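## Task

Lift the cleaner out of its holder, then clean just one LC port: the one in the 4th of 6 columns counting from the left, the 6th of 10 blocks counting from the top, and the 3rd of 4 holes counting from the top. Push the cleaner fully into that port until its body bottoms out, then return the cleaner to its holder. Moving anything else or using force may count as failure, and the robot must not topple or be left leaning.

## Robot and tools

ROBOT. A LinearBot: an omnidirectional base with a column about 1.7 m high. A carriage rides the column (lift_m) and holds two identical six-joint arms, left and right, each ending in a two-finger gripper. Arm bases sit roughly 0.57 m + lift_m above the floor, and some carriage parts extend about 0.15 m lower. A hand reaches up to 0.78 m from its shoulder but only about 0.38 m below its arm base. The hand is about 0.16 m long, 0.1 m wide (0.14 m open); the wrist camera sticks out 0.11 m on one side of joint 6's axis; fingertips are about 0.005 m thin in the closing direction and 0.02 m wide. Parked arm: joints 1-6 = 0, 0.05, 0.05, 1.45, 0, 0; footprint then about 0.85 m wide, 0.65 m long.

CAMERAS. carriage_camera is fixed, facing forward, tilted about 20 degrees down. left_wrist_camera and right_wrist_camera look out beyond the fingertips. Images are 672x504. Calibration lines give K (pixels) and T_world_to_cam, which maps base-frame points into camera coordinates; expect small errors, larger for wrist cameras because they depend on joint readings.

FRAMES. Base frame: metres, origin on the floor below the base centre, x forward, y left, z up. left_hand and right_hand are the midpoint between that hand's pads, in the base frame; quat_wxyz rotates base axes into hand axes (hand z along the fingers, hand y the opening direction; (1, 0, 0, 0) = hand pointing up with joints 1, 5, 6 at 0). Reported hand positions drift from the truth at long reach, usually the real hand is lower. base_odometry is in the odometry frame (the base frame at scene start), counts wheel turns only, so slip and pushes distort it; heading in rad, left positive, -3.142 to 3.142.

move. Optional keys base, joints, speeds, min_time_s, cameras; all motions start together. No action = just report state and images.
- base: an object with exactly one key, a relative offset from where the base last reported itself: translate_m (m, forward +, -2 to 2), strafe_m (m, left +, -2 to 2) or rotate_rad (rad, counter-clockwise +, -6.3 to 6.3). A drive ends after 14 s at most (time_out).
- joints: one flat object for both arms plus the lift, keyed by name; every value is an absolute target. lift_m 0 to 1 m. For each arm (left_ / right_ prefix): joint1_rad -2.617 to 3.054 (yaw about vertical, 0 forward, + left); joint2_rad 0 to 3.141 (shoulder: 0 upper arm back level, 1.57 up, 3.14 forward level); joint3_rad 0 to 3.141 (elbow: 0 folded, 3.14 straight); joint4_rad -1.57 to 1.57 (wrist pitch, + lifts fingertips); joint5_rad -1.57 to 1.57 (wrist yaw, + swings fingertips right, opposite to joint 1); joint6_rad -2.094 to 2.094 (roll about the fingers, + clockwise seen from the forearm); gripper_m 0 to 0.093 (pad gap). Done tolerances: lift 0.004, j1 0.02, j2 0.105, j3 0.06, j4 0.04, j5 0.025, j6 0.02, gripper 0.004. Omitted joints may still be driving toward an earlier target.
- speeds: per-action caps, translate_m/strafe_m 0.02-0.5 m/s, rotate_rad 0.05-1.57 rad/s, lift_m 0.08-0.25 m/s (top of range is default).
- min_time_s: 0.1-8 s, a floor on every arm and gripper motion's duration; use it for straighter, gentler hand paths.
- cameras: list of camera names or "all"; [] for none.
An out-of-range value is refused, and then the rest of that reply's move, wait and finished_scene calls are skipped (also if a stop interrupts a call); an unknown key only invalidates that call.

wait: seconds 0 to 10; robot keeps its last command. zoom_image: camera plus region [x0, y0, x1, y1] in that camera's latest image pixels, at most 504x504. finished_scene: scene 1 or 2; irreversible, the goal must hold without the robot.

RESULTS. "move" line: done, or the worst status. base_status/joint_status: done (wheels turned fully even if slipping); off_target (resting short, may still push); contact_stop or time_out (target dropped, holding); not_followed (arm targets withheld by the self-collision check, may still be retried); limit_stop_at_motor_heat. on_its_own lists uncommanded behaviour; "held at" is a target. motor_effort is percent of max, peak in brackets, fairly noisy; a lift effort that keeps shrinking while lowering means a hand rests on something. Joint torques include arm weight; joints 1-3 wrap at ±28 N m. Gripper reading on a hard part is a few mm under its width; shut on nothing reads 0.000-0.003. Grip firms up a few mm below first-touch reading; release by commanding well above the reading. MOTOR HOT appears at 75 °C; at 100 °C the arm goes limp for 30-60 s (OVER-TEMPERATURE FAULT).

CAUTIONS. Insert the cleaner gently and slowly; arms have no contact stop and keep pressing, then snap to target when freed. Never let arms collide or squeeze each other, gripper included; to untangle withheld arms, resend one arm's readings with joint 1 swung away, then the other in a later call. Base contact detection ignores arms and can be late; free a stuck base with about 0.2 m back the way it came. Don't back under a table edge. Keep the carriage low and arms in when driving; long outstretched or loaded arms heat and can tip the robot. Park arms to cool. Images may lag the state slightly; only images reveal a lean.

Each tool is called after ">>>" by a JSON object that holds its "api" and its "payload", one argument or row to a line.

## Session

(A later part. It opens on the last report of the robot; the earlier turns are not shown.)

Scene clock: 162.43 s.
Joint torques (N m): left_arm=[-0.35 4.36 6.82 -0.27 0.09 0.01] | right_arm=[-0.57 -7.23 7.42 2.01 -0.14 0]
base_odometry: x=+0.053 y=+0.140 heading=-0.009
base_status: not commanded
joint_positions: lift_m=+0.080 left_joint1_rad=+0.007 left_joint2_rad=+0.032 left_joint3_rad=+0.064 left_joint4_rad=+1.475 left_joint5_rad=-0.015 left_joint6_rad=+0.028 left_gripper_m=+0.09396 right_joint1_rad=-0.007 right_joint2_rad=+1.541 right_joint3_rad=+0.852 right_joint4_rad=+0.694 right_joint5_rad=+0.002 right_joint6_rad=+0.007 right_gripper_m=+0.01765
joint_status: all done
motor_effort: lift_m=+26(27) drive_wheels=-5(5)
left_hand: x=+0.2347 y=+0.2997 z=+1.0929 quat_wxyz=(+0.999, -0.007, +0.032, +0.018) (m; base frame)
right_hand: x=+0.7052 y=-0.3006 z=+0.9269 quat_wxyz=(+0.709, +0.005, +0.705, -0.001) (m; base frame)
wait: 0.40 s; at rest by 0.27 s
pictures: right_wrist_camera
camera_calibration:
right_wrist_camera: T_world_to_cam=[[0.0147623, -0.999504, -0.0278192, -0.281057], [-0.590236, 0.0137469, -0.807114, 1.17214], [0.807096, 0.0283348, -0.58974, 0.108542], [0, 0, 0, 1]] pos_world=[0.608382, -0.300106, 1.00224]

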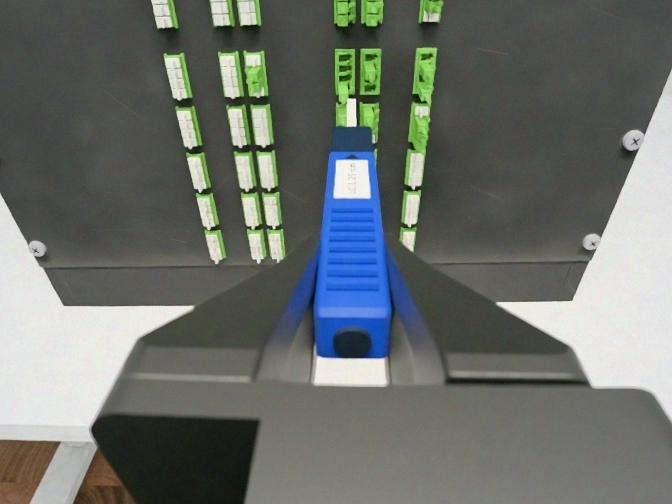

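>>> {"api": "move", "payload": {
  "joints": {"right_joint3_rad": 0.9},
  "min_time_s": 0.8,
  "cameras": []
}}

>>> {"api": "move", "payload": {
  "joints": {"right_joint3_rad": 0.852},
  "min_time_s": 0.8,
  "cameras": []
}}

>>> {"api": "move", "payload": {
  "base": {"strafe_m": 0.0025},
  "speeds": {"strafe_m": 0.03},
  "cameras": []
}}

>>> {"api": "wait", "payload": {
  "seconds": 0.4,
  "cameras": ["right_wrist_camera"]
}}

>>> {"api": "zoom_image", "payload": {
  "camera": "right_wrist_camera",
  "region": [330, 70, 380, 120]
}}

Scene clock: 163.83 s.
Joint torques (N m): left_arm=[-0.29 4.18 6.61 -0.26 0.12 -0.06] | right_arm=[-0.59 -7.28 9.33 2.01 -0.14 0]
move: done
base_odometry: x=+0.053 y=+0.140 heading=-0.009
base_status: not commanded
joint_positions: lift_m=+0.080 left_joint1_rad=+0.007 left_joint2_rad=+0.032 left_joint3_rad=+0.064 left_joint4_rad=+1.475 left_joint5_rad=-0.015 left_joint6_rad=+0.028 left_gripper_m=+0.09396 right_joint1_rad=-0.007 right_joint2_rad=+1.541 right_joint3_rad=+0.876 right_joint4_rad=+0.694 right_joint5_rad=+0.002 right_joint6_rad=+0.007 right_gripper_m=+0.01765
joint_status: all done
motor_effort: lift_m=+26(26) drive_wheels=-5(5)
left_hand: x=+0.2347 y=+0.2997 z=+1.0929 quat_wxyz=(+0.999, -0.007, +0.032, +0.018) (m; base frame)
right_hand: x=+0.7076 y=-0.3007 z=+0.9381 quat_wxyz=(+0.717, +0.005, +0.697, -0.001) (m; base frame)
pictures: none
No camera images: "cameras" was empty.

Scene clock: 164.90 s.
Joint torques (N m): left_arm=[-0.31 4.21 6.74 -0.31 0.09 -0.02] | right_arm=[-0.58 -7.25 6.65 2.01 -0.14 -0.01]
move: done
base_odometry: x=+0.053 y=+0.140 heading=-0.009
base_status: not commanded
joint_positions: lift_m=+0.080 left_joint1_rad=+0.007 left_joint2_rad=+0.032 left_joint3_rad=+0.064 left_joint4_rad=+1.475 left_joint5_rad=-0.015 left_joint6_rad=+0.028 left_gripper_m=+0.09396 right_joint1_rad=-0.007 right_joint2_rad=+1.541 right_joint3_rad=+0.857 right_joint4_rad=+0.694 right_joint5_rad=+0.002 right_joint6_rad=+0.007 right_gripper_m=+0.01765
joint_status: all done
motor_effort: lift_m=+26(27) drive_wheels=-5(5)
left_hand: x=+0.2347 y=+0.2997 z=+1.0929 quat_wxyz=(+0.999, -0.007, +0.032, +0.018) (m; base frame)
right_hand: x=+0.7057 y=-0.3007 z=+0.9293 quat_wxyz=(+0.711, +0.005, +0.704, -0.001) (m; base frame)
pictures: none
No camera images: "cameras" was empty.

Scene clock: 165.53 s.
Joint torques (N m): left_arm=[-0.43 4.19 6.76 -0.28 0.13 -0.01] | right_arm=[-0.57 -7.21 6.82 2.01 -0.12 0.01]
move: done
base_odometry: x=+0.053 y=+0.142 heading=-0.010
base_status: done
joint_positions: lift_m=+0.080 left_joint1_rad=+0.007 left_joint2_rad=+0.032 left_joint3_rad=+0.064 left_joint4_rad=+1.475 left_joint5_rad=-0.015 left_joint6_rad=+0.028 left_gripper_m=+0.09396 right_joint1_rad=-0.007 right_joint2_rad=+1.541 right_joint3_rad=+0.856 right_joint4_rad=+0.694 right_joint5_rad=+0.000 right_joint6_rad=+0.007 right_gripper_m=+0.01765
joint_status: not commanded
motor_effort: lift_m=+26(26) drive_wheels=-5(10)
left_hand: x=+0.2347 y=+0.2998 z=+1.0929 quat_wxyz=(+0.999, -0.007, +0.032, +0.018) (m; base frame)
right_hand: x=+0.7055 y=-0.3004 z=+0.9285 quat_wxyz=(+0.710, +0.005, +0.704, +0.000) (m; base frame)
pictures: none
No camera images: "cameras" was empty.

Scene clock: 165.93 s.
Joint torques (N m): left_arm=[-0.25 4.3 6.67 -0.34 0.14 0.02] | right_arm=[-0.58 -7.24 6.75 2 -0.12 0]
base_odometry: x=+0.053 y=+0.142 heading=-0.010
base_status: done
joint_positions: lift_m=+0.080 left_joint1_rad=+0.007 left_joint2_rad=+0.032 left_joint3_rad=+0.064 left_joint4_rad=+1.475 left_joint5_rad=-0.015 left_joint6_rad=+0.028 left_gripper_m=+0.09396 right_joint1_rad=-0.007 right_joint2_rad=+1.541 right_joint3_rad=+0.856 right_joint4_rad=+0.694 right_joint5_rad=+0.000 right_joint6_rad=+0.007 right_gripper_m=+0.01765
joint_status: not commanded
motor_effort: lift_m=+27(26) drive_wheels=-5(10)
left_hand: x=+0.2347 y=+0.2998 z=+1.0929 quat_wxyz=(+0.999, -0.007, +0.032, +0.018) (m; base frame)
right_hand: x=+0.7055 y=-0.3004 z=+0.9285 quat_wxyz=(+0.710, +0.005, +0.704, +0.000) (m; base frame)
wait: 0.40 s; at rest by 0.27 s
pictures: right_wrist_camera
camera_calibration:
right_wrist_camera: T_world_to_cam=[[0.0163543, -0.999482, -0.0277312, -0.281971], [-0.587512, 0.012836, -0.809113, 1.17332], [0.80905, 0.0295249, -0.586998, 0.105642], [0, 0, 0, 1]] pos_world=[0.608484, -0.300005, 1.00354]

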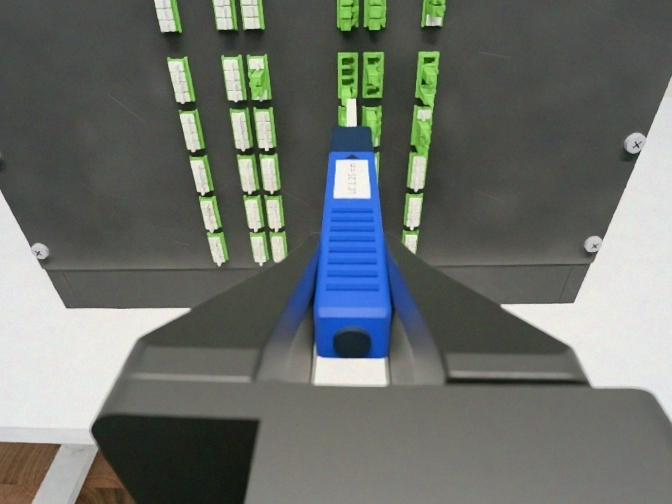

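Scaled by 10.080.

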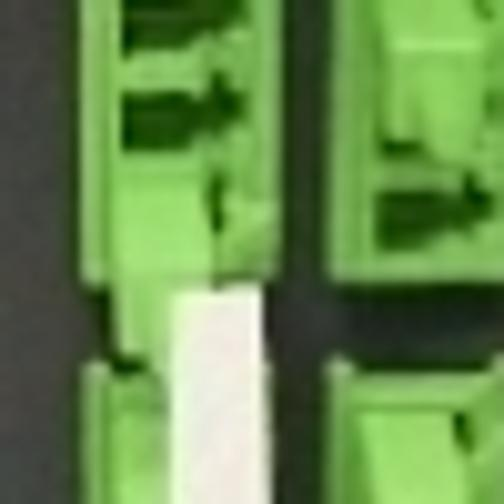

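>>> {"api": "move", "payload": {
  "joints": {"right_joint3_rad": 0.9},
  "min_time_s": 0.6,
  "cameras": []
}}

>>> {"api": "move", "payload": {
  "joints": {"right_joint3_rad": 0.858},
  "min_time_s": 0.6,
  "cameras": []
}}

>>> {"api": "move", "payload": {
  "base": {"strafe_m": 0.0022},
  "speeds": {"strafe_m": 0.03},
  "cameras": []
}}

>>> {"api": "wait", "payload": {
  "seconds": 0.4,
  "cameras": ["right_wrist_camera"]
}}

>>> {"api": "zoom_image", "payload": {
  "camera": "right_wrist_camera",
  "region": [330, 70, 380, 120]
}}

Scene clock: 167.03 s.
Joint torques (N m): left_arm=[-0.46 4.4 6.71 -0.32 0.14 -0.02] | right_arm=[-0.54 -7.27 9.24 2 -0.12 -0.01]
move: done
base_odometry: x=+0.053 y=+0.142 heading=-0.010
base_status: not commanded
joint_positions: lift_m=+0.080 left_joint1_rad=+0.007 left_joint2_rad=+0.032 left_joint3_rad=+0.064 left_joint4_rad=+1.475 left_joint5_rad=-0.015 left_joint6_rad=+0.028 left_gripper_m=+0.09396 right_joint1_rad=-0.007 right_joint2_rad=+1.541 right_joint3_rad=+0.877 right_joint4_rad=+0.694 right_joint5_rad=+0.000 right_joint6_rad=+0.007 right_gripper_m=+0.01765
joint_status: all done
motor_effort: lift_m=+26(26) drive_wheels=-5(5)
left_hand: x=+0.2347 y=+0.2998 z=+1.0929 quat_wxyz=(+0.999, -0.007, +0.032, +0.018) (m; base frame)
right_hand: x=+0.7077 y=-0.3004 z=+0.9387 quat_wxyz=(+0.717, +0.005, +0.697, +0.000) (m; base frame)
pictures: none
No camera images: "cameras" was empty.

Scene clock: 167.93 s.
Joint torques (N m): left_arm=[-0.29 4.31 6.95 -0.32 0.14 0] | right_arm=[-0.55 -7.28 6.69 2.01 -0.14 0]
move: done
base_odometry: x=+0.053 y=+0.142 heading=-0.010
base_status: not commanded
joint_positions: lift_m=+0.080 left_joint1_rad=+0.007 left_joint2_rad=+0.032 left_joint3_rad=+0.064 left_joint4_rad=+1.475 left_joint5_rad=-0.015 left_joint6_rad=+0.028 left_gripper_m=+0.09396 right_joint1_rad=-0.007 right_joint2_rad=+1.541 right_joint3_rad=+0.863 right_joint4_rad=+0.694 right_joint5_rad=+0.000 right_joint6_rad=+0.007 right_gripper_m=+0.01765
joint_status: all done
motor_effort: lift_m=+26(27) drive_wheels=-5(5)
left_hand: x=+0.2347 y=+0.2998 z=+1.0929 quat_wxyz=(+0.999, -0.007, +0.032, +0.018) (m; base frame)
right_hand: x=+0.7063 y=-0.3004 z=+0.9320 quat_wxyz=(+0.713, +0.005, +0.702, +0.000) (m; base frame)
pictures: none
No camera images: "cameras" was empty.

Scene clock: 168.57 s.
Joint torques (N m): left_arm=[-0.36 4.25 7.08 -0.23 0.17 0.01] | right_arm=[-0.53 -7.24 6.82 2.01 -0.12 0]
move: done
base_odometry: x=+0.053 y=+0.144 heading=-0.010
base_status: done
joint_positions: lift_m=+0.080 left_joint1_rad=+0.006 left_joint2_rad=+0.032 left_joint3_rad=+0.064 left_joint4_rad=+1.475 left_joint5_rad=-0.015 left_joint6_rad=+0.028 left_gripper_m=+0.09396 right_joint1_rad=-0.007 right_joint2_rad=+1.541 right_joint3_rad=+0.862 right_joint4_rad=+0.694 right_joint5_rad=+0.000 right_joint6_rad=+0.007 right_gripper_m=+0.01765
joint_status: not commanded
motor_effort: lift_m=+26(27) drive_wheels=-4(11)
left_hand: x=+0.2347 y=+0.2998 z=+1.0929 quat_wxyz=(+0.999, -0.007, +0.032, +0.017) (m; base frame)
right_hand: x=+0.7061 y=-0.3004 z=+0.9312 quat_wxyz=(+0.712, +0.005, +0.702, +0.000) (m; base frame)
pictures: none
No camera images: "cameras" was empty.

Scene clock: 168.97 s.
Joint torques (N m): left_arm=[-0.21 4.22 6.99 -0.29 0.13 -0.01] | right_arm=[-0.51 -7.31 6.8 2.01 -0.12 0.01]
base_odometry: x=+0.053 y=+0.144 heading=-0.010
base_status: done
joint_positions: lift_m=+0.080 left_joint1_rad=+0.006 left_joint2_rad=+0.032 left_joint3_rad=+0.064 left_joint4_rad=+1.475 left_joint5_rad=-0.015 left_joint6_rad=+0.028 left_gripper_m=+0.09396 right_joint1_rad=-0.007 right_joint2_rad=+1.541 right_joint3_rad=+0.862 right_joint4_rad=+0.694 right_joint5_rad=+0.000 right_joint6_rad=+0.007 right_gripper_m=+0.01765
joint_status: not commanded
motor_effort: lift_m=+26(27) drive_wheels=-4(11)
left_hand: x=+0.2347 y=+0.2998 z=+1.0929 quat_wxyz=(+0.999, -0.007, +0.032, +0.017) (m; base frame)
right_hand: x=+0.7061 y=-0.3004 z=+0.9312 quat_wxyz=(+0.712, +0.005, +0.702, +0.000) (m; base frame)
wait: 0.40 s; at rest by 0.27 s
pictures: right_wrist_camera
camera_calibration:
right_wrist_camera: T_world_to_cam=[[0.0168744, -0.999475, -0.0276469, -0.282415], [-0.582852, 0.0126339, -0.81248, 1.17564], [0.812403, 0.0298242, -0.582333, 0.100074], [0, 0, 0, 1]] pos_world=[0.608687, -0.300104, 1.00565]

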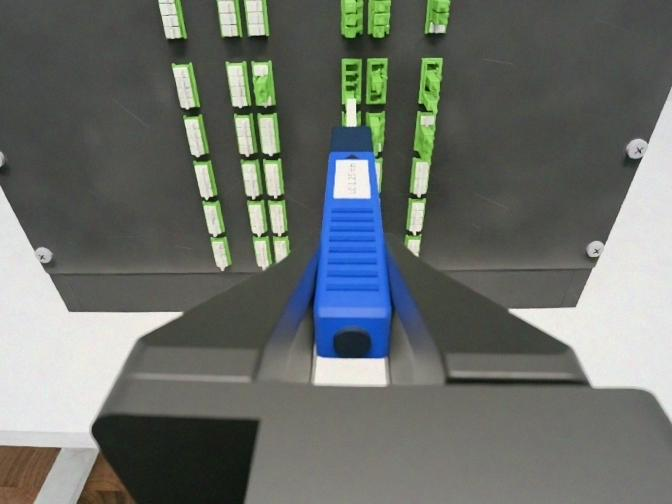

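Scaled by 10.080.

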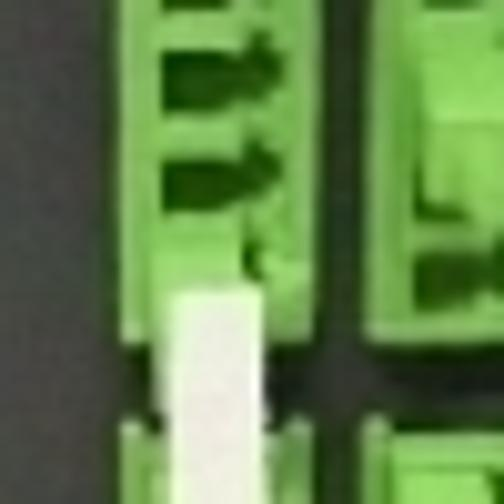

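>>> {"api": "move", "payload": {
  "base": {"translate_m": 0.022},
  "joints": {"lift_m": 0.0793},
  "speeds": {"translate_m": 0.04},
  "cameras": []
}}

>>> {"api": "wait", "payload": {
  "seconds": 0.4,
  "cameras": ["right_wrist_camera"]
}}

>>> {"api": "zoom_image", "payload": {
  "camera": "right_wrist_camera",
  "region": [330, 70, 380, 120]
}}

Scene clock: 170.27 s.
Joint torques (N m): left_arm=[-0.24 4.51 6.91 -0.29 0.12 -0.04] | right_arm=[-0.54 -7.28 6.8 2.02 -0.12 -0.01]
move: done
base_odometry: x=+0.075 y=+0.144 heading=-0.009
base_status: done
joint_positions: lift_m=+0.079 left_joint1_rad=+0.006 left_joint2_rad=+0.032 left_joint3_rad=+0.064 left_joint4_rad=+1.475 left_joint5_rad=-0.015 left_joint6_rad=+0.028 left_gripper_m=+0.09396 right_joint1_rad=-0.007 right_joint2_rad=+1.541 right_joint3_rad=+0.862 right_joint4_rad=+0.694 right_joint5_rad=+0.000 right_joint6_rad=+0.007 right_gripper_m=+0.01765
joint_status: all done
motor_effort: lift_m=+25(26) drive_wheels=-5(14)
left_hand: x=+0.2346 y=+0.2998 z=+1.0928 quat_wxyz=(+0.999, -0.007, +0.032, +0.017) (m; base frame)
right_hand: x=+0.7061 y=-0.3004 z=+0.9311 quat_wxyz=(+0.712, +0.005, +0.702, +0.000) (m; base frame)
pictures: none
No camera images: "cameras" was empty.

Scene clock: 170.67 s.
Joint torques (N m): left_arm=[-0.36 4.14 6.68 -0.33 0.18 -0.02] | right_arm=[-0.55 -7.21 6.82 2.03 -0.11 0]
base_odometry: x=+0.075 y=+0.144 heading=-0.009
base_status: done
joint_positions: lift_m=+0.079 left_joint1_rad=+0.006 left_joint2_rad=+0.032 left_joint3_rad=+0.064 left_joint4_rad=+1.475 left_joint5_rad=-0.015 left_joint6_rad=+0.028 left_gripper_m=+0.09396 right_joint1_rad=-0.007 right_joint2_rad=+1.541 right_joint3_rad=+0.862 right_joint4_rad=+0.694 right_joint5_rad=+0.000 right_joint6_rad=+0.007 right_gripper_m=+0.01765
joint_status: all done
motor_effort: lift_m=+26(26) drive_wheels=-5(14)
left_hand: x=+0.2346 y=+0.2998 z=+1.0928 quat_wxyz=(+0.999, -0.007, +0.032, +0.017) (m; base frame)
right_hand: x=+0.7061 y=-0.3004 z=+0.9311 quat_wxyz=(+0.712, +0.005, +0.702, +0.000) (m; base frame)
wait: 0.40 s; at rest by 0.27 s
pictures: right_wrist_camera
camera_calibration:
right_wrist_camera: T_world_to_cam=[[0.0168744, -0.999475, -0.0276469, -0.282418], [-0.582852, 0.0126339, -0.81248, 1.17555], [0.812403, 0.0298242, -0.582333, 0.100016], [0, 0, 0, 1]] pos_world=[0.608687, -0.300104, 1.00555]

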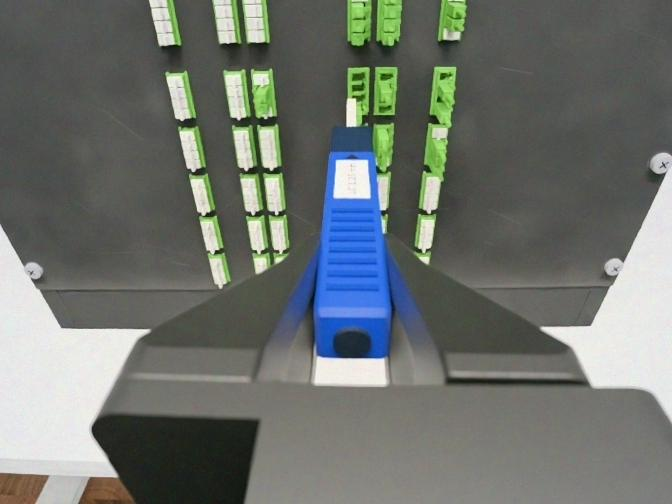

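Scaled by 10.080.

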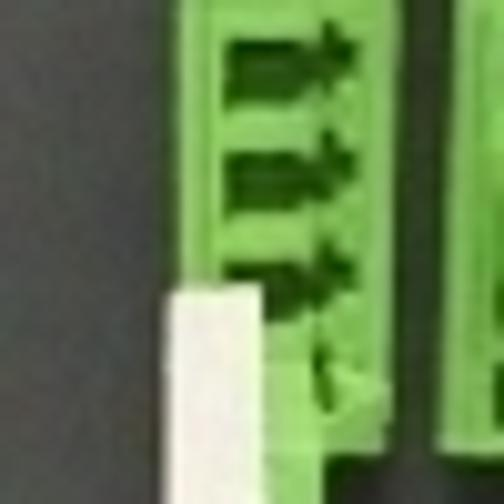

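>>> {"api": "move", "payload": {
  "base": {"strafe_m": -0.003},
  "speeds": {"strafe_m": 0.03},
  "cameras": []
}}

>>> {"api": "wait", "payload": {
  "seconds": 0.4,
  "cameras": ["right_wrist_camera"]
}}

>>> {"api": "zoom_image", "payload": {
  "camera": "right_wrist_camera",
  "region": [330, 70, 380, 120]
}}

Scene clock: 171.47 s.
Joint torques (N m): left_arm=[-0.34 4.27 6.93 -0.31 0.14 -0.01] | right_arm=[-0.23 -7.45 6.87 2.03 -0.12 0]
move: done
base_odometry: x=+0.075 y=+0.141 heading=-0.009
base_status: done
joint_positions: lift_m=+0.079 left_joint1_rad=+0.007 left_joint2_rad=+0.032 left_joint3_rad=+0.064 left_joint4_rad=+1.475 left_joint5_rad=-0.015 left_joint6_rad=+0.028 left_gripper_m=+0.09396 right_joint1_rad=-0.009 right_joint2_rad=+1.541 right_joint3_rad=+0.861 right_joint4_rad=+0.693 right_joint5_rad=+0.000 right_joint6_rad=+0.007 right_gripper_m=+0.01765
joint_status: not commanded
motor_effort: lift_m=+26(26) drive_wheels=-5(11)
left_hand: x=+0.2346 y=+0.2997 z=+1.0928 quat_wxyz=(+0.999, -0.007, +0.032, +0.018) (m; base frame)
right_hand: x=+0.7060 y=-0.3016 z=+0.9306 quat_wxyz=(+0.712, +0.005, +0.703, -0.001) (m; base frame)
pictures: none
No camera images: "cameras" was empty.

Scene clock: 171.87 s.
Joint torques (N m): left_arm=[-0.46 4.45 6.95 -0.33 0.15 -0.02] | right_arm=[-0.25 -7.28 6.9 2.01 -0.12 0]
base_odometry: x=+0.075 y=+0.141 heading=-0.009
base_status: done
joint_positions: lift_m=+0.079 left_joint1_rad=+0.007 left_joint2_rad=+0.032 left_joint3_rad=+0.064 left_joint4_rad=+1.475 left_joint5_rad=-0.015 left_joint6_rad=+0.028 left_gripper_m=+0.09396 right_joint1_rad=-0.009 right_joint2_rad=+1.541 right_joint3_rad=+0.861 right_joint4_rad=+0.693 right_joint5_rad=+0.000 right_joint6_rad=+0.007 right_gripper_m=+0.01765
joint_status: not commanded
motor_effort: lift_m=+26(26) drive_wheels=-5(11)
left_hand: x=+0.2346 y=+0.2997 z=+1.0928 quat_wxyz=(+0.999, -0.007, +0.032, +0.018) (m; base frame)
right_hand: x=+0.7060 y=-0.3016 z=+0.9306 quat_wxyz=(+0.712, +0.006, +0.703, -0.001) (m; base frame)
wait: 0.40 s; at rest by 0.27 s
pictures: right_wrist_camera
camera_calibration:
right_wrist_camera: T_world_to_cam=[[0.0141917, -0.999528, -0.0272615, -0.282001], [-0.583731, 0.0138541, -0.811829, 1.17549], [0.811823, 0.0274346, -0.583258, 0.10037], [0, 0, 0, 1]] pos_world=[0.608687, -0.300907, 1.00515]

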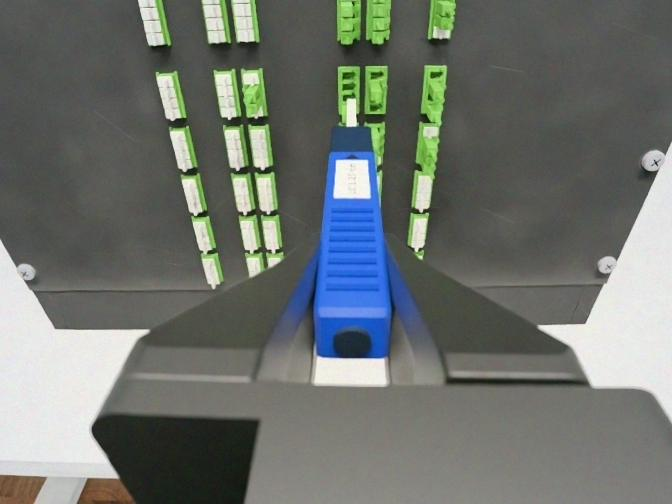

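Scaled by 10.080.

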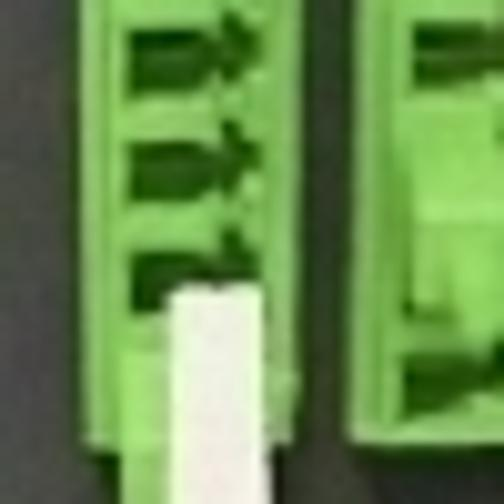

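>>> {"api": "move", "payload": {
  "base": {"strafe_m": 0.0008},
  "speeds": {"strafe_m": 0.02},
  "cameras": []
}}

>>> {"api": "wait", "payload": {
  "seconds": 0.4,
  "cameras": ["right_wrist_camera"]
}}

>>> {"api": "zoom_image", "payload": {
  "camera": "right_wrist_camera",
  "region": [330, 70, 380, 120]
}}

Scene clock: 172.57 s.
Joint torques (N m): left_arm=[-0.54 4.36 6.8 -0.31 0.1 0] | right_arm=[-0.43 -7.21 6.93 2.02 -0.11 0.01]
move: done
base_odometry: x=+0.075 y=+0.142 heading=-0.008
base_status: done
joint_positions: lift_m=+0.079 left_joint1_rad=+0.007 left_joint2_rad=+0.032 left_joint3_rad=+0.064 left_joint4_rad=+1.475 left_joint5_rad=-0.015 left_joint6_rad=+0.028 left_gripper_m=+0.09396 right_joint1_rad=-0.008 right_joint2_rad=+1.541 right_joint3_rad=+0.860 right_joint4_rad=+0.693 right_joint5_rad=-0.001 right_joint6_rad=+0.007 right_gripper_m=+0.01765
joint_status: not commanded
motor_effort: lift_m=+26(26) drive_wheels=+2(6)
left_hand: x=+0.2345 y=+0.2998 z=+1.0928 quat_wxyz=(+0.999, -0.007, +0.032, +0.018) (m; base frame)
right_hand: x=+0.7060 y=-0.3009 z=+0.9304 quat_wxyz=(+0.711, +0.005, +0.703, +0.000) (m; base frame)
pictures: none
No camera images: "cameras" was empty.

Scene clock: 172.97 s.
Joint torques (N m): left_arm=[-0.4 4.23 6.68 -0.31 0.11 -0.03] | right_arm=[-0.44 -7.25 6.91 2.02 -0.11 0.01]
base_odometry: x=+0.075 y=+0.142 heading=-0.008
base_status: done
joint_positions: lift_m=+0.079 left_joint1_rad=+0.007 left_joint2_rad=+0.032 left_joint3_rad=+0.064 left_joint4_rad=+1.475 left_joint5_rad=-0.015 left_joint6_rad=+0.028 left_gripper_m=+0.09396 right_joint1_rad=-0.008 right_joint2_rad=+1.541 right_joint3_rad=+0.860 right_joint4_rad=+0.693 right_joint5_rad=-0.001 right_joint6_rad=+0.007 right_gripper_m=+0.01765
joint_status: not commanded
motor_effort: lift_m=+26(26) drive_wheels=+2(6)
left_hand: x=+0.2345 y=+0.2998 z=+1.0928 quat_wxyz=(+0.999, -0.007, +0.032, +0.018) (m; base frame)
right_hand: x=+0.7060 y=-0.3009 z=+0.9304 quat_wxyz=(+0.711, +0.005, +0.703, +0.000) (m; base frame)
wait: 0.40 s; at rest by 0.27 s
pictures: right_wrist_camera
camera_calibration:
right_wrist_camera: T_world_to_cam=[[0.0161203, -0.999497, -0.0272931, -0.282635], [-0.58413, 0.01274, -0.81156, 1.17504], [0.8115, 0.0290253, -0.583631, 0.101348], [0, 0, 0, 1]] pos_world=[0.608686, -0.300405, 1.00505]

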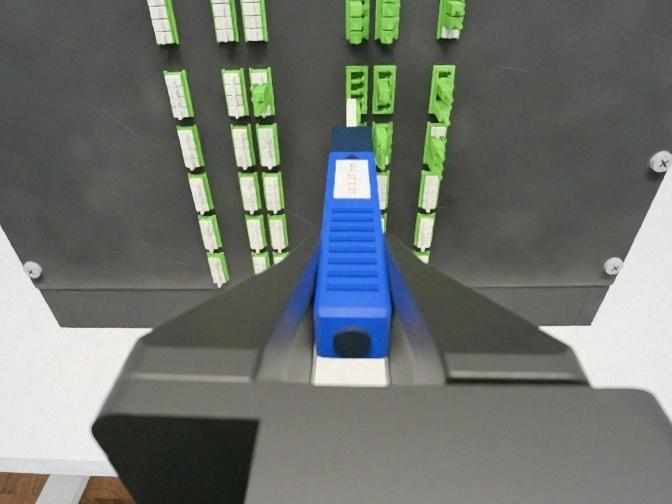

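Scaled by 10.080.

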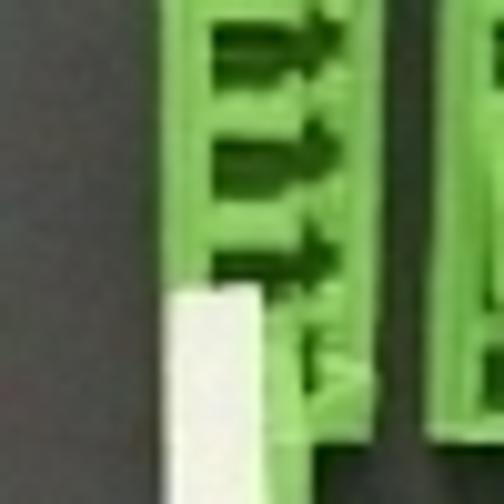

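>>> {"api": "move", "payload": {
  "base": {"strafe_m": 0.0025},
  "speeds": {"strafe_m": 0.02},
  "cameras": []
}}

>>> {"api": "move", "payload": {
  "base": {"strafe_m": -0.0009},
  "speeds": {"strafe_m": 0.02},
  "cameras": []
}}

>>> {"api": "wait", "payload": {
  "seconds": 0.4,
  "cameras": ["right_wrist_camera"]
}}

>>> {"api": "zoom_image", "payload": {
  "camera": "right_wrist_camera",
  "region": [330, 70, 380, 120]
}}

Scene clock: 175.10 s.
Joint torques (N m): left_arm=[-0.38 4.1 6.65 -0.36 0.14 -0.09] | right_arm=[-0.43 -7.23 6.89 2.01 -0.11 0.01]
move: done
base_odometry: x=+0.075 y=+0.144 heading=-0.009
base_status: done
joint_positions: lift_m=+0.079 left_joint1_rad=+0.007 left_joint2_rad=+0.032 left_joint3_rad=+0.064 left_joint4_rad=+1.475 left_joint5_rad=-0.015 left_joint6_rad=+0.028 left_gripper_m=+0.09396 right_joint1_rad=-0.008 right_joint2_rad=+1.541 right_joint3_rad=+0.860 right_joint4_rad=+0.693 right_joint5_rad=+0.000 right_joint6_rad=+0.007 right_gripper_m=+0.01765
joint_status: not commanded
motor_effort: lift_m=+26(26) drive_wheels=+6(9)
left_hand: x=+0.2345 y=+0.2998 z=+1.0928 quat_wxyz=(+0.999, -0.007, +0.032, +0.018) (m; base frame)
right_hand: x=+0.7060 y=-0.3010 z=+0.9304 quat_wxyz=(+0.711, +0.005, +0.703, +0.000) (m; base frame)
pictures: none
No camera images: "cameras" was empty.

Scene clock: 175.60 s.
Joint torques (N m): left_arm=[-0.44 4.25 6.99 -0.32 0.08 -0.07] | right_arm=[-0.47 -7.25 6.86 2.01 -0.13 0]
move: done
base_odometry: x=+0.075 y=+0.143 heading=-0.009
base_status: done
joint_positions: lift_m=+0.079 left_joint1_rad=+0.007 left_joint2_rad=+0.032 left_joint3_rad=+0.064 left_joint4_rad=+1.475 left_joint5_rad=-0.015 left_joint6_rad=+0.028 left_gripper_m=+0.09396 right_joint1_rad=-0.009 right_joint2_rad=+1.541 right_joint3_rad=+0.860 right_joint4_rad=+0.693 right_joint5_rad=+0.000 right_joint6_rad=+0.007 right_gripper_m=+0.01765
joint_status: not commanded
motor_effort: lift_m=+26(26) drive_wheels=-2(6)
left_hand: x=+0.2346 y=+0.2997 z=+1.0928 quat_wxyz=(+0.999, -0.007, +0.032, +0.018) (m; base frame)
right_hand: x=+0.7060 y=-0.3013 z=+0.9304 quat_wxyz=(+0.711, +0.005, +0.703, -0.001) (m; base frame)
pictures: none
No camera images: "cameras" was empty.

Scene clock: 176.00 s.
Joint torques (N m): left_arm=[-0.42 4.23 7.01 -0.25 0.11 -0.04] | right_arm=[-0.36 -7.23 6.91 2.02 -0.12 0.01]
base_odometry: x=+0.075 y=+0.143 heading=-0.009
base_status: done
joint_positions: lift_m=+0.079 left_joint1_rad=+0.007 left_joint2_rad=+0.032 left_joint3_rad=+0.064 left_joint4_rad=+1.475 left_joint5_rad=-0.015 left_joint6_rad=+0.028 left_gripper_m=+0.09396 right_joint1_rad=-0.009 right_joint2_rad=+1.541 right_joint3_rad=+0.860 right_joint4_rad=+0.693 right_joint5_rad=+0.000 right_joint6_rad=+0.007 right_gripper_m=+0.01765
joint_status: not commanded
motor_effort: lift_m=+26(26) drive_wheels=-2(6)
left_hand: x=+0.2346 y=+0.2997 z=+1.0928 quat_wxyz=(+0.999, -0.007, +0.032, +0.018) (m; base frame)
right_hand: x=+0.7060 y=-0.3013 z=+0.9304 quat_wxyz=(+0.711, +0.005, +0.703, -0.001) (m; base frame)
wait: 0.40 s; at rest by 0.27 s
pictures: right_wrist_camera
camera_calibration:
right_wrist_camera: T_world_to_cam=[[0.0145385, -0.999522, -0.0272756, -0.281999], [-0.584089, 0.013651, -0.811575, 1.1753], [0.81156, 0.0277304, -0.583611, 0.100911], [0, 0, 0, 1]] pos_world=[0.608687, -0.300707, 1.00505]

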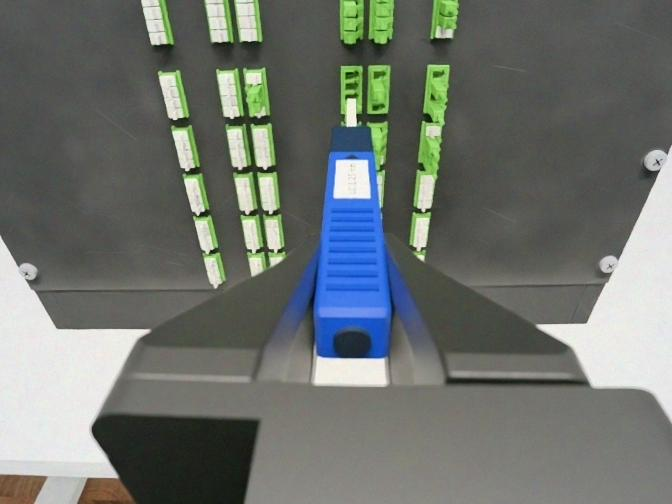

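Scaled by 10.080.

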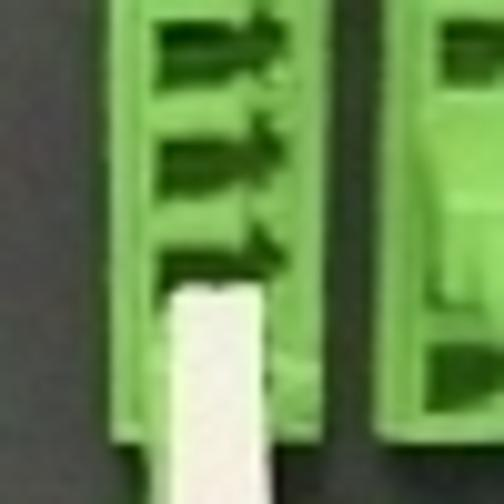

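>>> {"api": "move", "payload": {
  "base": {"strafe_m": 0.0019},
  "speeds": {"strafe_m": 0.02},
  "cameras": []
}}

>>> {"api": "move", "payload": {
  "base": {"strafe_m": -0.0009},
  "speeds": {"strafe_m": 0.02},
  "cameras": []
}}

>>> {"api": "move", "payload": {
  "base": {"translate_m": 0.006},
  "speeds": {"translate_m": 0.02},
  "cameras": []
}}

>>> {"api": "wait", "payload": {
  "seconds": 0.4,
  "cameras": ["right_wrist_camera"]
}}

>>> {"api": "zoom_image", "payload": {
  "camera": "right_wrist_camera",
  "region": [330, 70, 380, 120]
}}

Scene clock: 176.80 s.
Joint torques (N m): left_arm=[-0.83 4.19 6.84 -0.36 0.08 0] | right_arm=[-0.47 -7.27 6.91 2.01 -0.12 0.01]
move: done
base_odometry: x=+0.076 y=+0.145 heading=-0.010
base_status: done
joint_positions: lift_m=+0.079 left_joint1_rad=+0.007 left_joint2_rad=+0.032 left_joint3_rad=+0.064 left_joint4_rad=+1.475 left_joint5_rad=-0.015 left_joint6_rad=+0.028 left_gripper_m=+0.09396 right_joint1_rad=-0.009 right_joint2_rad=+1.541 right_joint3_rad=+0.860 right_joint4_rad=+0.693 right_joint5_rad=+0.000 right_joint6_rad=+0.007 right_gripper_m=+0.01765
joint_status: not commanded
motor_effort: lift_m=+25(26) drive_wheels=+6(8)
left_hand: x=+0.2346 y=+0.2997 z=+1.0928 quat_wxyz=(+0.999, -0.007, +0.032, +0.018) (m; base frame)
right_hand: x=+0.7060 y=-0.3013 z=+0.9304 quat_wxyz=(+0.711, +0.005, +0.703, -0.001) (m; base frame)
pictures: none
No camera images: "cameras" was empty.

Scene clock: 177.30 s.
Joint torques (N m): left_arm=[-0.43 4.07 6.82 -0.31 0.1 -0.02] | right_arm=[-0.42 -7.24 6.93 2.02 -0.13 0]
move: done
base_odometry: x=+0.076 y=+0.144 heading=-0.010
base_status: done
joint_positions: lift_m=+0.079 left_joint1_rad=+0.007 left_joint2_rad=+0.032 left_joint3_rad=+0.064 left_joint4_rad=+1.475 left_joint5_rad=-0.015 left_joint6_rad=+0.028 left_gripper_m=+0.09396 right_joint1_rad=-0.009 right_joint2_rad=+1.541 right_joint3_rad=+0.860 right_joint4_rad=+0.693 right_joint5_rad=+0.000 right_joint6_rad=+0.007 right_gripper_m=+0.01765
joint_status: not commanded
motor_effort: lift_m=+26(26) drive_wheels=-2(8)
left_hand: x=+0.2346 y=+0.2996 z=+1.0928 quat_wxyz=(+0.999, -0.007, +0.032, +0.018) (m; base frame)
right_hand: x=+0.7060 y=-0.3013 z=+0.9304 quat_wxyz=(+0.711, +0.005, +0.703, -0.001) (m; base frame)
pictures: none
No camera images: "cameras" was empty.

Scene clock: 178.07 s.
Joint torques (N m): left_arm=[-0.5 4.15 6.74 -0.32 0.08 -0.05] | right_arm=[-0.44 -7.28 6.91 2 -0.13 0]
move: done
base_odometry: x=+0.081 y=+0.144 heading=-0.010
base_status: done
joint_positions: lift_m=+0.079 left_joint1_rad=+0.007 left_joint2_rad=+0.032 left_joint3_rad=+0.064 left_joint4_rad=+1.475 left_joint5_rad=-0.015 left_joint6_rad=+0.028 left_gripper_m=+0.09396 right_joint1_rad=-0.009 right_joint2_rad=+1.541 right_joint3_rad=+0.860 right_joint4_rad=+0.693 right_joint5_rad=+0.000 right_joint6_rad=+0.007 right_gripper_m=+0.01765
joint_status: not commanded
motor_effort: lift_m=+26(26) drive_wheels=+1(12)
left_hand: x=+0.2346 y=+0.2996 z=+1.0928 quat_wxyz=(+0.999, -0.007, +0.032, +0.018) (m; base frame)
right_hand: x=+0.7060 y=-0.3013 z=+0.9304 quat_wxyz=(+0.711, +0.005, +0.703, -0.001) (m; base frame)
pictures: none
No camera images: "cameras" was empty.

Scene clock: 178.47 s.
Joint torques (N m): left_arm=[-0.23 4.22 6.78 -0.26 0.11 -0.03] | right_arm=[-0.31 -7.3 6.82 2.01 -0.12 0]
base_odometry: x=+0.081 y=+0.144 heading=-0.010
base_status: done
joint_positions: lift_m=+0.079 left_joint1_rad=+0.007 left_joint2_rad=+0.032 left_joint3_rad=+0.064 left_joint4_rad=+1.475 left_joint5_rad=-0.015 left_joint6_rad=+0.028 left_gripper_m=+0.09396 right_joint1_rad=-0.009 right_joint2_rad=+1.541 right_joint3_rad=+0.860 right_joint4_rad=+0.693 right_joint5_rad=+0.000 right_joint6_rad=+0.007 right_gripper_m=+0.01765
joint_status: not commanded
motor_effort: lift_m=+26(26) drive_wheels=+2(12)
left_hand: x=+0.2346 y=+0.2996 z=+1.0928 quat_wxyz=(+0.999, -0.007, +0.032, +0.018) (m; base frame)
right_hand: x=+0.7060 y=-0.3013 z=+0.9304 quat_wxyz=(+0.711, +0.005, +0.703, -0.001) (m; base frame)
wait: 0.40 s; at rest by 0.27 s
pictures: right_wrist_camera
camera_calibration:
right_wrist_camera: T_world_to_cam=[[0.0145385, -0.999522, -0.0272756, -0.281999], [-0.584089, 0.013651, -0.811575, 1.1753], [0.81156, 0.0277304, -0.583611, 0.100911], [0, 0, 0, 1]] pos_world=[0.608687, -0.300707, 1.00505]

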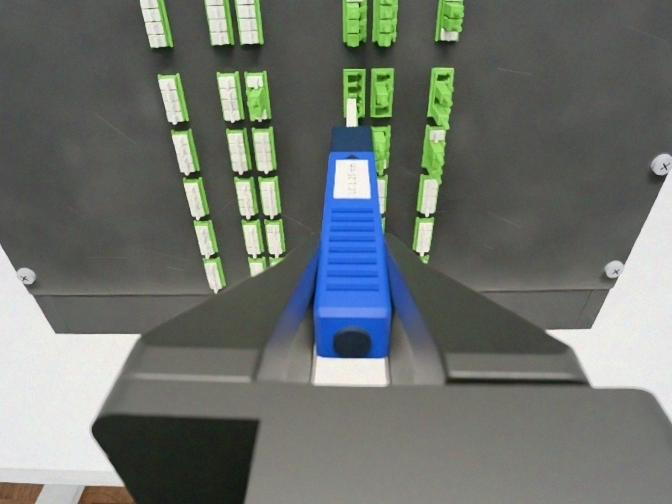

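Scaled by 10.080.

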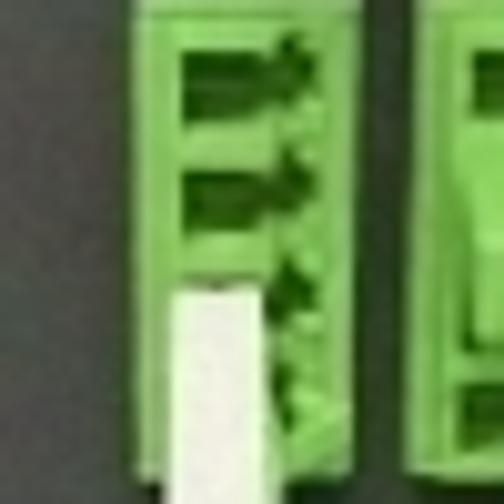

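>>> {"api": "move", "payload": {
  "joints": {"lift_m": 0.0783},
  "speeds": {"lift_m": 0.08},
  "cameras": []
}}

>>> {"api": "move", "payload": {
  "base": {"translate_m": 0.004},
  "speeds": {"translate_m": 0.02},
  "cameras": []
}}

>>> {"api": "wait", "payload": {
  "seconds": 0.4,
  "cameras": ["right_wrist_camera"]
}}

>>> {"api": "zoom_image", "payload": {
  "camera": "right_wrist_camera",
  "region": [330, 70, 380, 120]
}}

Scene clock: 178.97 s.
Joint torques (N m): left_arm=[-0.35 4.25 6.82 -0.34 0.11 -0.04] | right_arm=[-0.39 -7.3 6.95 2.02 -0.12 0]
move: done
base_odometry: x=+0.081 y=+0.144 heading=-0.010
base_status: not commanded
joint_positions: lift_m=+0.078 left_joint1_rad=+0.007 left_joint2_rad=+0.032 left_joint3_rad=+0.064 left_joint4_rad=+1.475 left_joint5_rad=-0.015 left_joint6_rad=+0.028 left_gripper_m=+0.09396 right_joint1_rad=-0.009 right_joint2_rad=+1.541 right_joint3_rad=+0.860 right_joint4_rad=+0.694 right_joint5_rad=+0.000 right_joint6_rad=+0.007 right_gripper_m=+0.01765
joint_status: all done
motor_effort: lift_m=+26(28) drive_wheels=+2(2)
left_hand: x=+0.2346 y=+0.2996 z=+1.0917 quat_wxyz=(+0.999, -0.007, +0.032, +0.018) (m; base frame)
right_hand: x=+0.7060 y=-0.3013 z=+0.9294 quat_wxyz=(+0.712, +0.005, +0.703, -0.001) (m; base frame)
pictures: none
No camera images: "cameras" was empty.

Scene clock: 179.57 s.
Joint torques (N m): left_arm=[-0.43 4.19 6.91 -0.34 0.09 0.01] | right_arm=[-0.39 -7.34 7.02 2.01 -0.12 0]
move: done
base_odometry: x=+0.085 y=+0.144 heading=-0.010
base_status: done
joint_positions: lift_m=+0.078 left_joint1_rad=+0.007 left_joint2_rad=+0.032 left_joint3_rad=+0.064 left_joint4_rad=+1.475 left_joint5_rad=-0.015 left_joint6_rad=+0.028 left_gripper_m=+0.09396 right_joint1_rad=-0.009 right_joint2_rad=+1.541 right_joint3_rad=+0.859 right_joint4_rad=+0.694 right_joint5_rad=+0.000 right_joint6_rad=+0.007 right_gripper_m=+0.01765
joint_status: not commanded
motor_effort: lift_m=+27(27) drive_wheels=+3(9)
left_hand: x=+0.2346 y=+0.2996 z=+1.0917 quat_wxyz=(+0.999, -0.007, +0.032, +0.018) (m; base frame)
right_hand: x=+0.7059 y=-0.3013 z=+0.9290 quat_wxyz=(+0.711, +0.005, +0.703, -0.001) (m; base frame)
pictures: none
No camera images: "cameras" was empty.

Scene clock: 179.97 s.
Joint torques (N m): left_arm=[-0.46 4.23 6.98 -0.3 0.15 -0.03] | right_arm=[-0.39 -7.23 7.01 2.01 -0.12 0]
base_odometry: x=+0.085 y=+0.144 heading=-0.010
base_status: done
joint_positions: lift_m=+0.078 left_joint1_rad=+0.007 left_joint2_rad=+0.032 left_joint3_rad=+0.064 left_joint4_rad=+1.475 left_joint5_rad=-0.015 left_joint6_rad=+0.028 left_gripper_m=+0.09396 right_joint1_rad=-0.009 right_joint2_rad=+1.541 right_joint3_rad=+0.859 right_joint4_rad=+0.694 right_joint5_rad=+0.000 right_joint6_rad=+0.007 right_gripper_m=+0.01765
joint_status: not commanded
motor_effort: lift_m=+26(27) drive_wheels=+2(9)
left_hand: x=+0.2346 y=+0.2996 z=+1.0917 quat_wxyz=(+0.999, -0.007, +0.032, +0.018) (m; base frame)
right_hand: x=+0.7059 y=-0.3013 z=+0.9290 quat_wxyz=(+0.711, +0.005, +0.703, -0.001) (m; base frame)
wait: 0.40 s; at rest by 0.27 s
pictures: right_wrist_camera
camera_calibration:
right_wrist_camera: T_world_to_cam=[[0.0145303, -0.999522, -0.0272815, -0.282025], [-0.584428, 0.0136489, -0.811331, 1.17407], [0.811315, 0.0277329, -0.583951, 0.100665], [0, 0, 0, 1]] pos_world=[0.608586, -0.300707, 1.00365]

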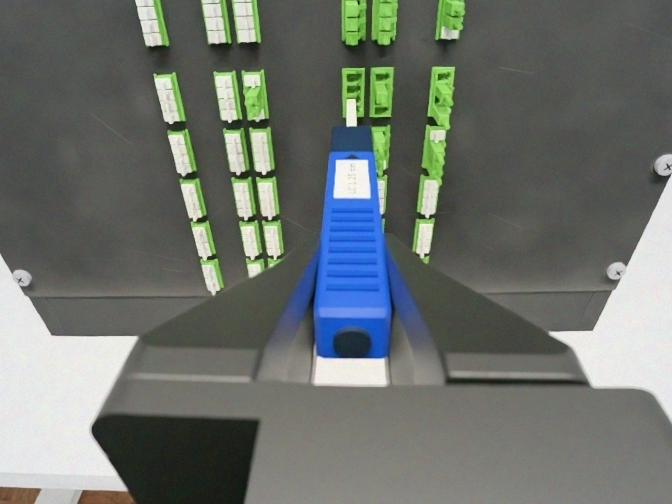

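Scaled by 10.080.

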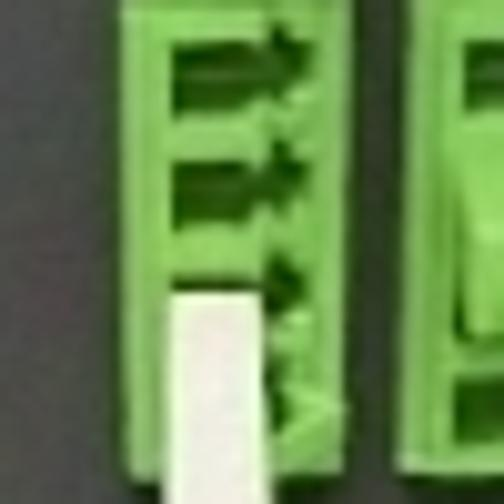

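>>> {"api": "move", "payload": {
  "base": {"translate_m": 0.005},
  "joints": {"lift_m": 0.0788},
  "speeds": {"translate_m": 0.02},
  "cameras": []
}}

>>> {"api": "wait", "payload": {
  "seconds": 0.4,
  "cameras": ["right_wrist_camera", "carriage_camera"]
}}

>>> {"api": "zoom_image", "payload": {
  "camera": "right_wrist_camera",
  "region": [330, 70, 380, 120]
}}

>>> {"api": "zoom_image", "payload": {
  "camera": "carriage_camera",
  "region": [435, 205, 465, 235]
}}

Scene clock: 180.97 s.
Joint torques (N m): left_arm=[-0.43 4.42 6.84 -0.32 0.13 -0.08] | right_arm=[-0.32 -7.27 7.05 2 -0.12 -0.01]
move: done
base_odometry: x=+0.090 y=+0.144 heading=-0.010
base_status: done
joint_positions: lift_m=+0.079 left_joint1_rad=+0.007 left_joint2_rad=+0.032 left_joint3_rad=+0.064 left_joint4_rad=+1.475 left_joint5_rad=-0.015 left_joint6_rad=+0.028 left_gripper_m=+0.09396 right_joint1_rad=-0.009 right_joint2_rad=+1.541 right_joint3_rad=+0.859 right_joint4_rad=+0.694 right_joint5_rad=+0.000 right_joint6_rad=+0.007 right_gripper_m=+0.01765
joint_status: all done
motor_effort: lift_m=+27(29) drive_wheels=+3(9)
left_hand: x=+0.2345 y=+0.2996 z=+1.0921 quat_wxyz=(+0.999, -0.007, +0.032, +0.018) (m; base frame)
right_hand: x=+0.7059 y=-0.3013 z=+0.9294 quat_wxyz=(+0.711, +0.005, +0.703, -0.001) (m; base frame)
pictures: none
No camera images: "cameras" was empty.

Scene clock: 181.37 s.
Joint torques (N m): left_arm=[-0.49 4.25 6.82 -0.3 0.11 -0.05] | right_arm=[-0.43 -7.27 7.01 2.02 -0.12 0.01]
base_odometry: x=+0.090 y=+0.144 heading=-0.010
base_status: done
joint_positions: lift_m=+0.079 left_joint1_rad=+0.007 left_joint2_rad=+0.032 left_joint3_rad=+0.064 left_joint4_rad=+1.475 left_joint5_rad=-0.015 left_joint6_rad=+0.028 left_gripper_m=+0.09396 right_joint1_rad=-0.009 right_joint2_rad=+1.541 right_joint3_rad=+0.859 right_joint4_rad=+0.694 right_joint5_rad=+0.000 right_joint6_rad=+0.007 right_gripper_m=+0.01765
joint_status: all done
motor_effort: lift_m=+27(29) drive_wheels=+3(9)
left_hand: x=+0.2345 y=+0.2996 z=+1.0921 quat_wxyz=(+0.999, -0.007, +0.032, +0.018) (m; base frame)
right_hand: x=+0.7059 y=-0.3013 z=+0.9294 quat_wxyz=(+0.711, +0.005, +0.703, -0.001) (m; base frame)
wait: 0.40 s; at rest by 0.27 s
pictures: carriage_camera, right_wrist_camera
camera_calibration:
carriage_camera: T_world_to_cam=[[-0.0102331, -0.999704, -0.022053, 0.0230552], [-0.339272, 0.0242171, -0.940376, 1.05625], [0.940633, -0.00214094, -0.33942, 0.22988], [0, 0, 0, 1]] pos_world=[0.142358, -0.00203865, 1.0718]
right_wrist_camera: T_world_to_cam=[[0.0145303, -0.999522, -0.0272815, -0.282014], [-0.584428, 0.0136489, -0.811331, 1.17439], [0.811315, 0.0277329, -0.583951, 0.100898], [0, 0, 0, 1]] pos_world=[0.608586, -0.300707, 1.00405]

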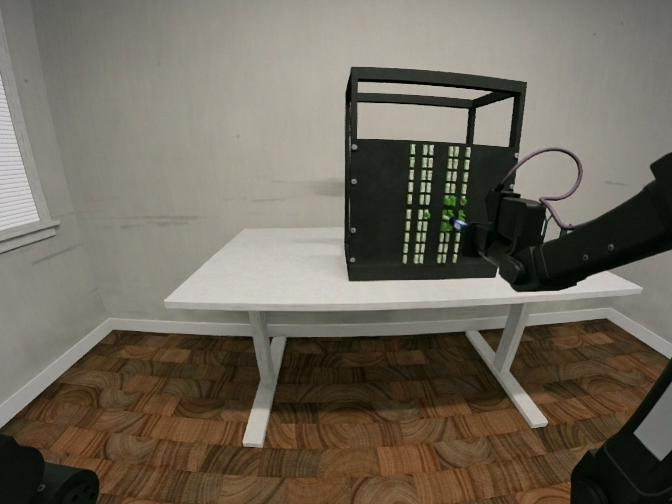

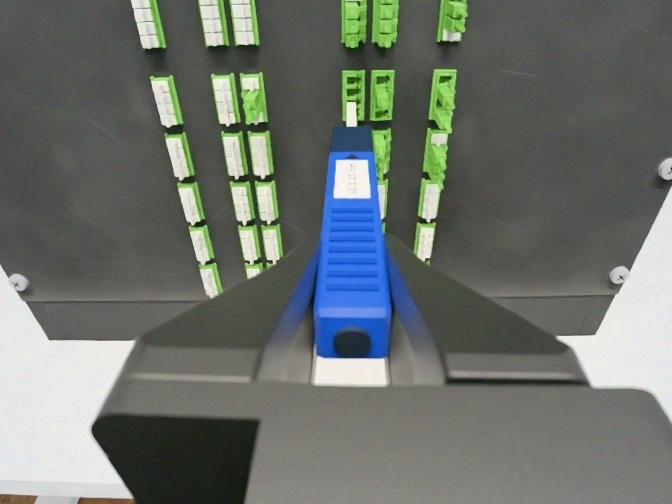

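Scaled by 10.080.

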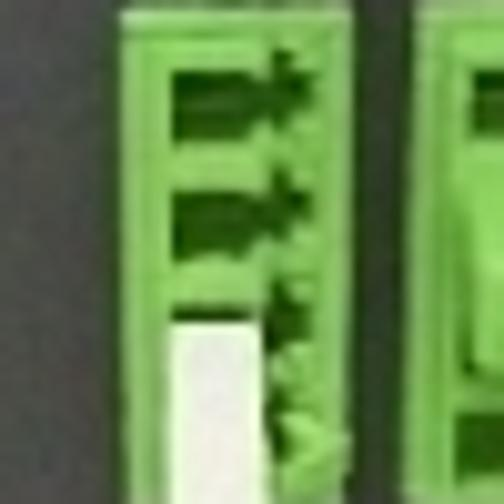

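Scaled by 16.800.

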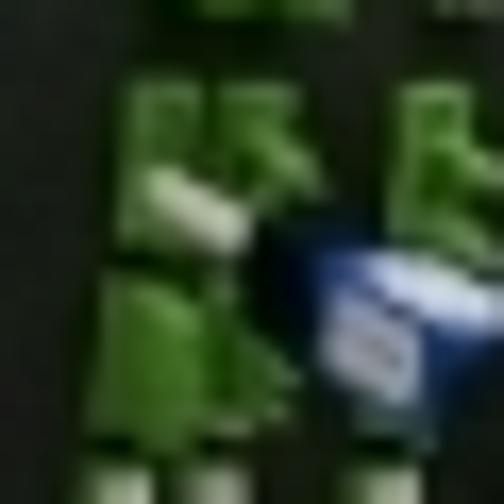

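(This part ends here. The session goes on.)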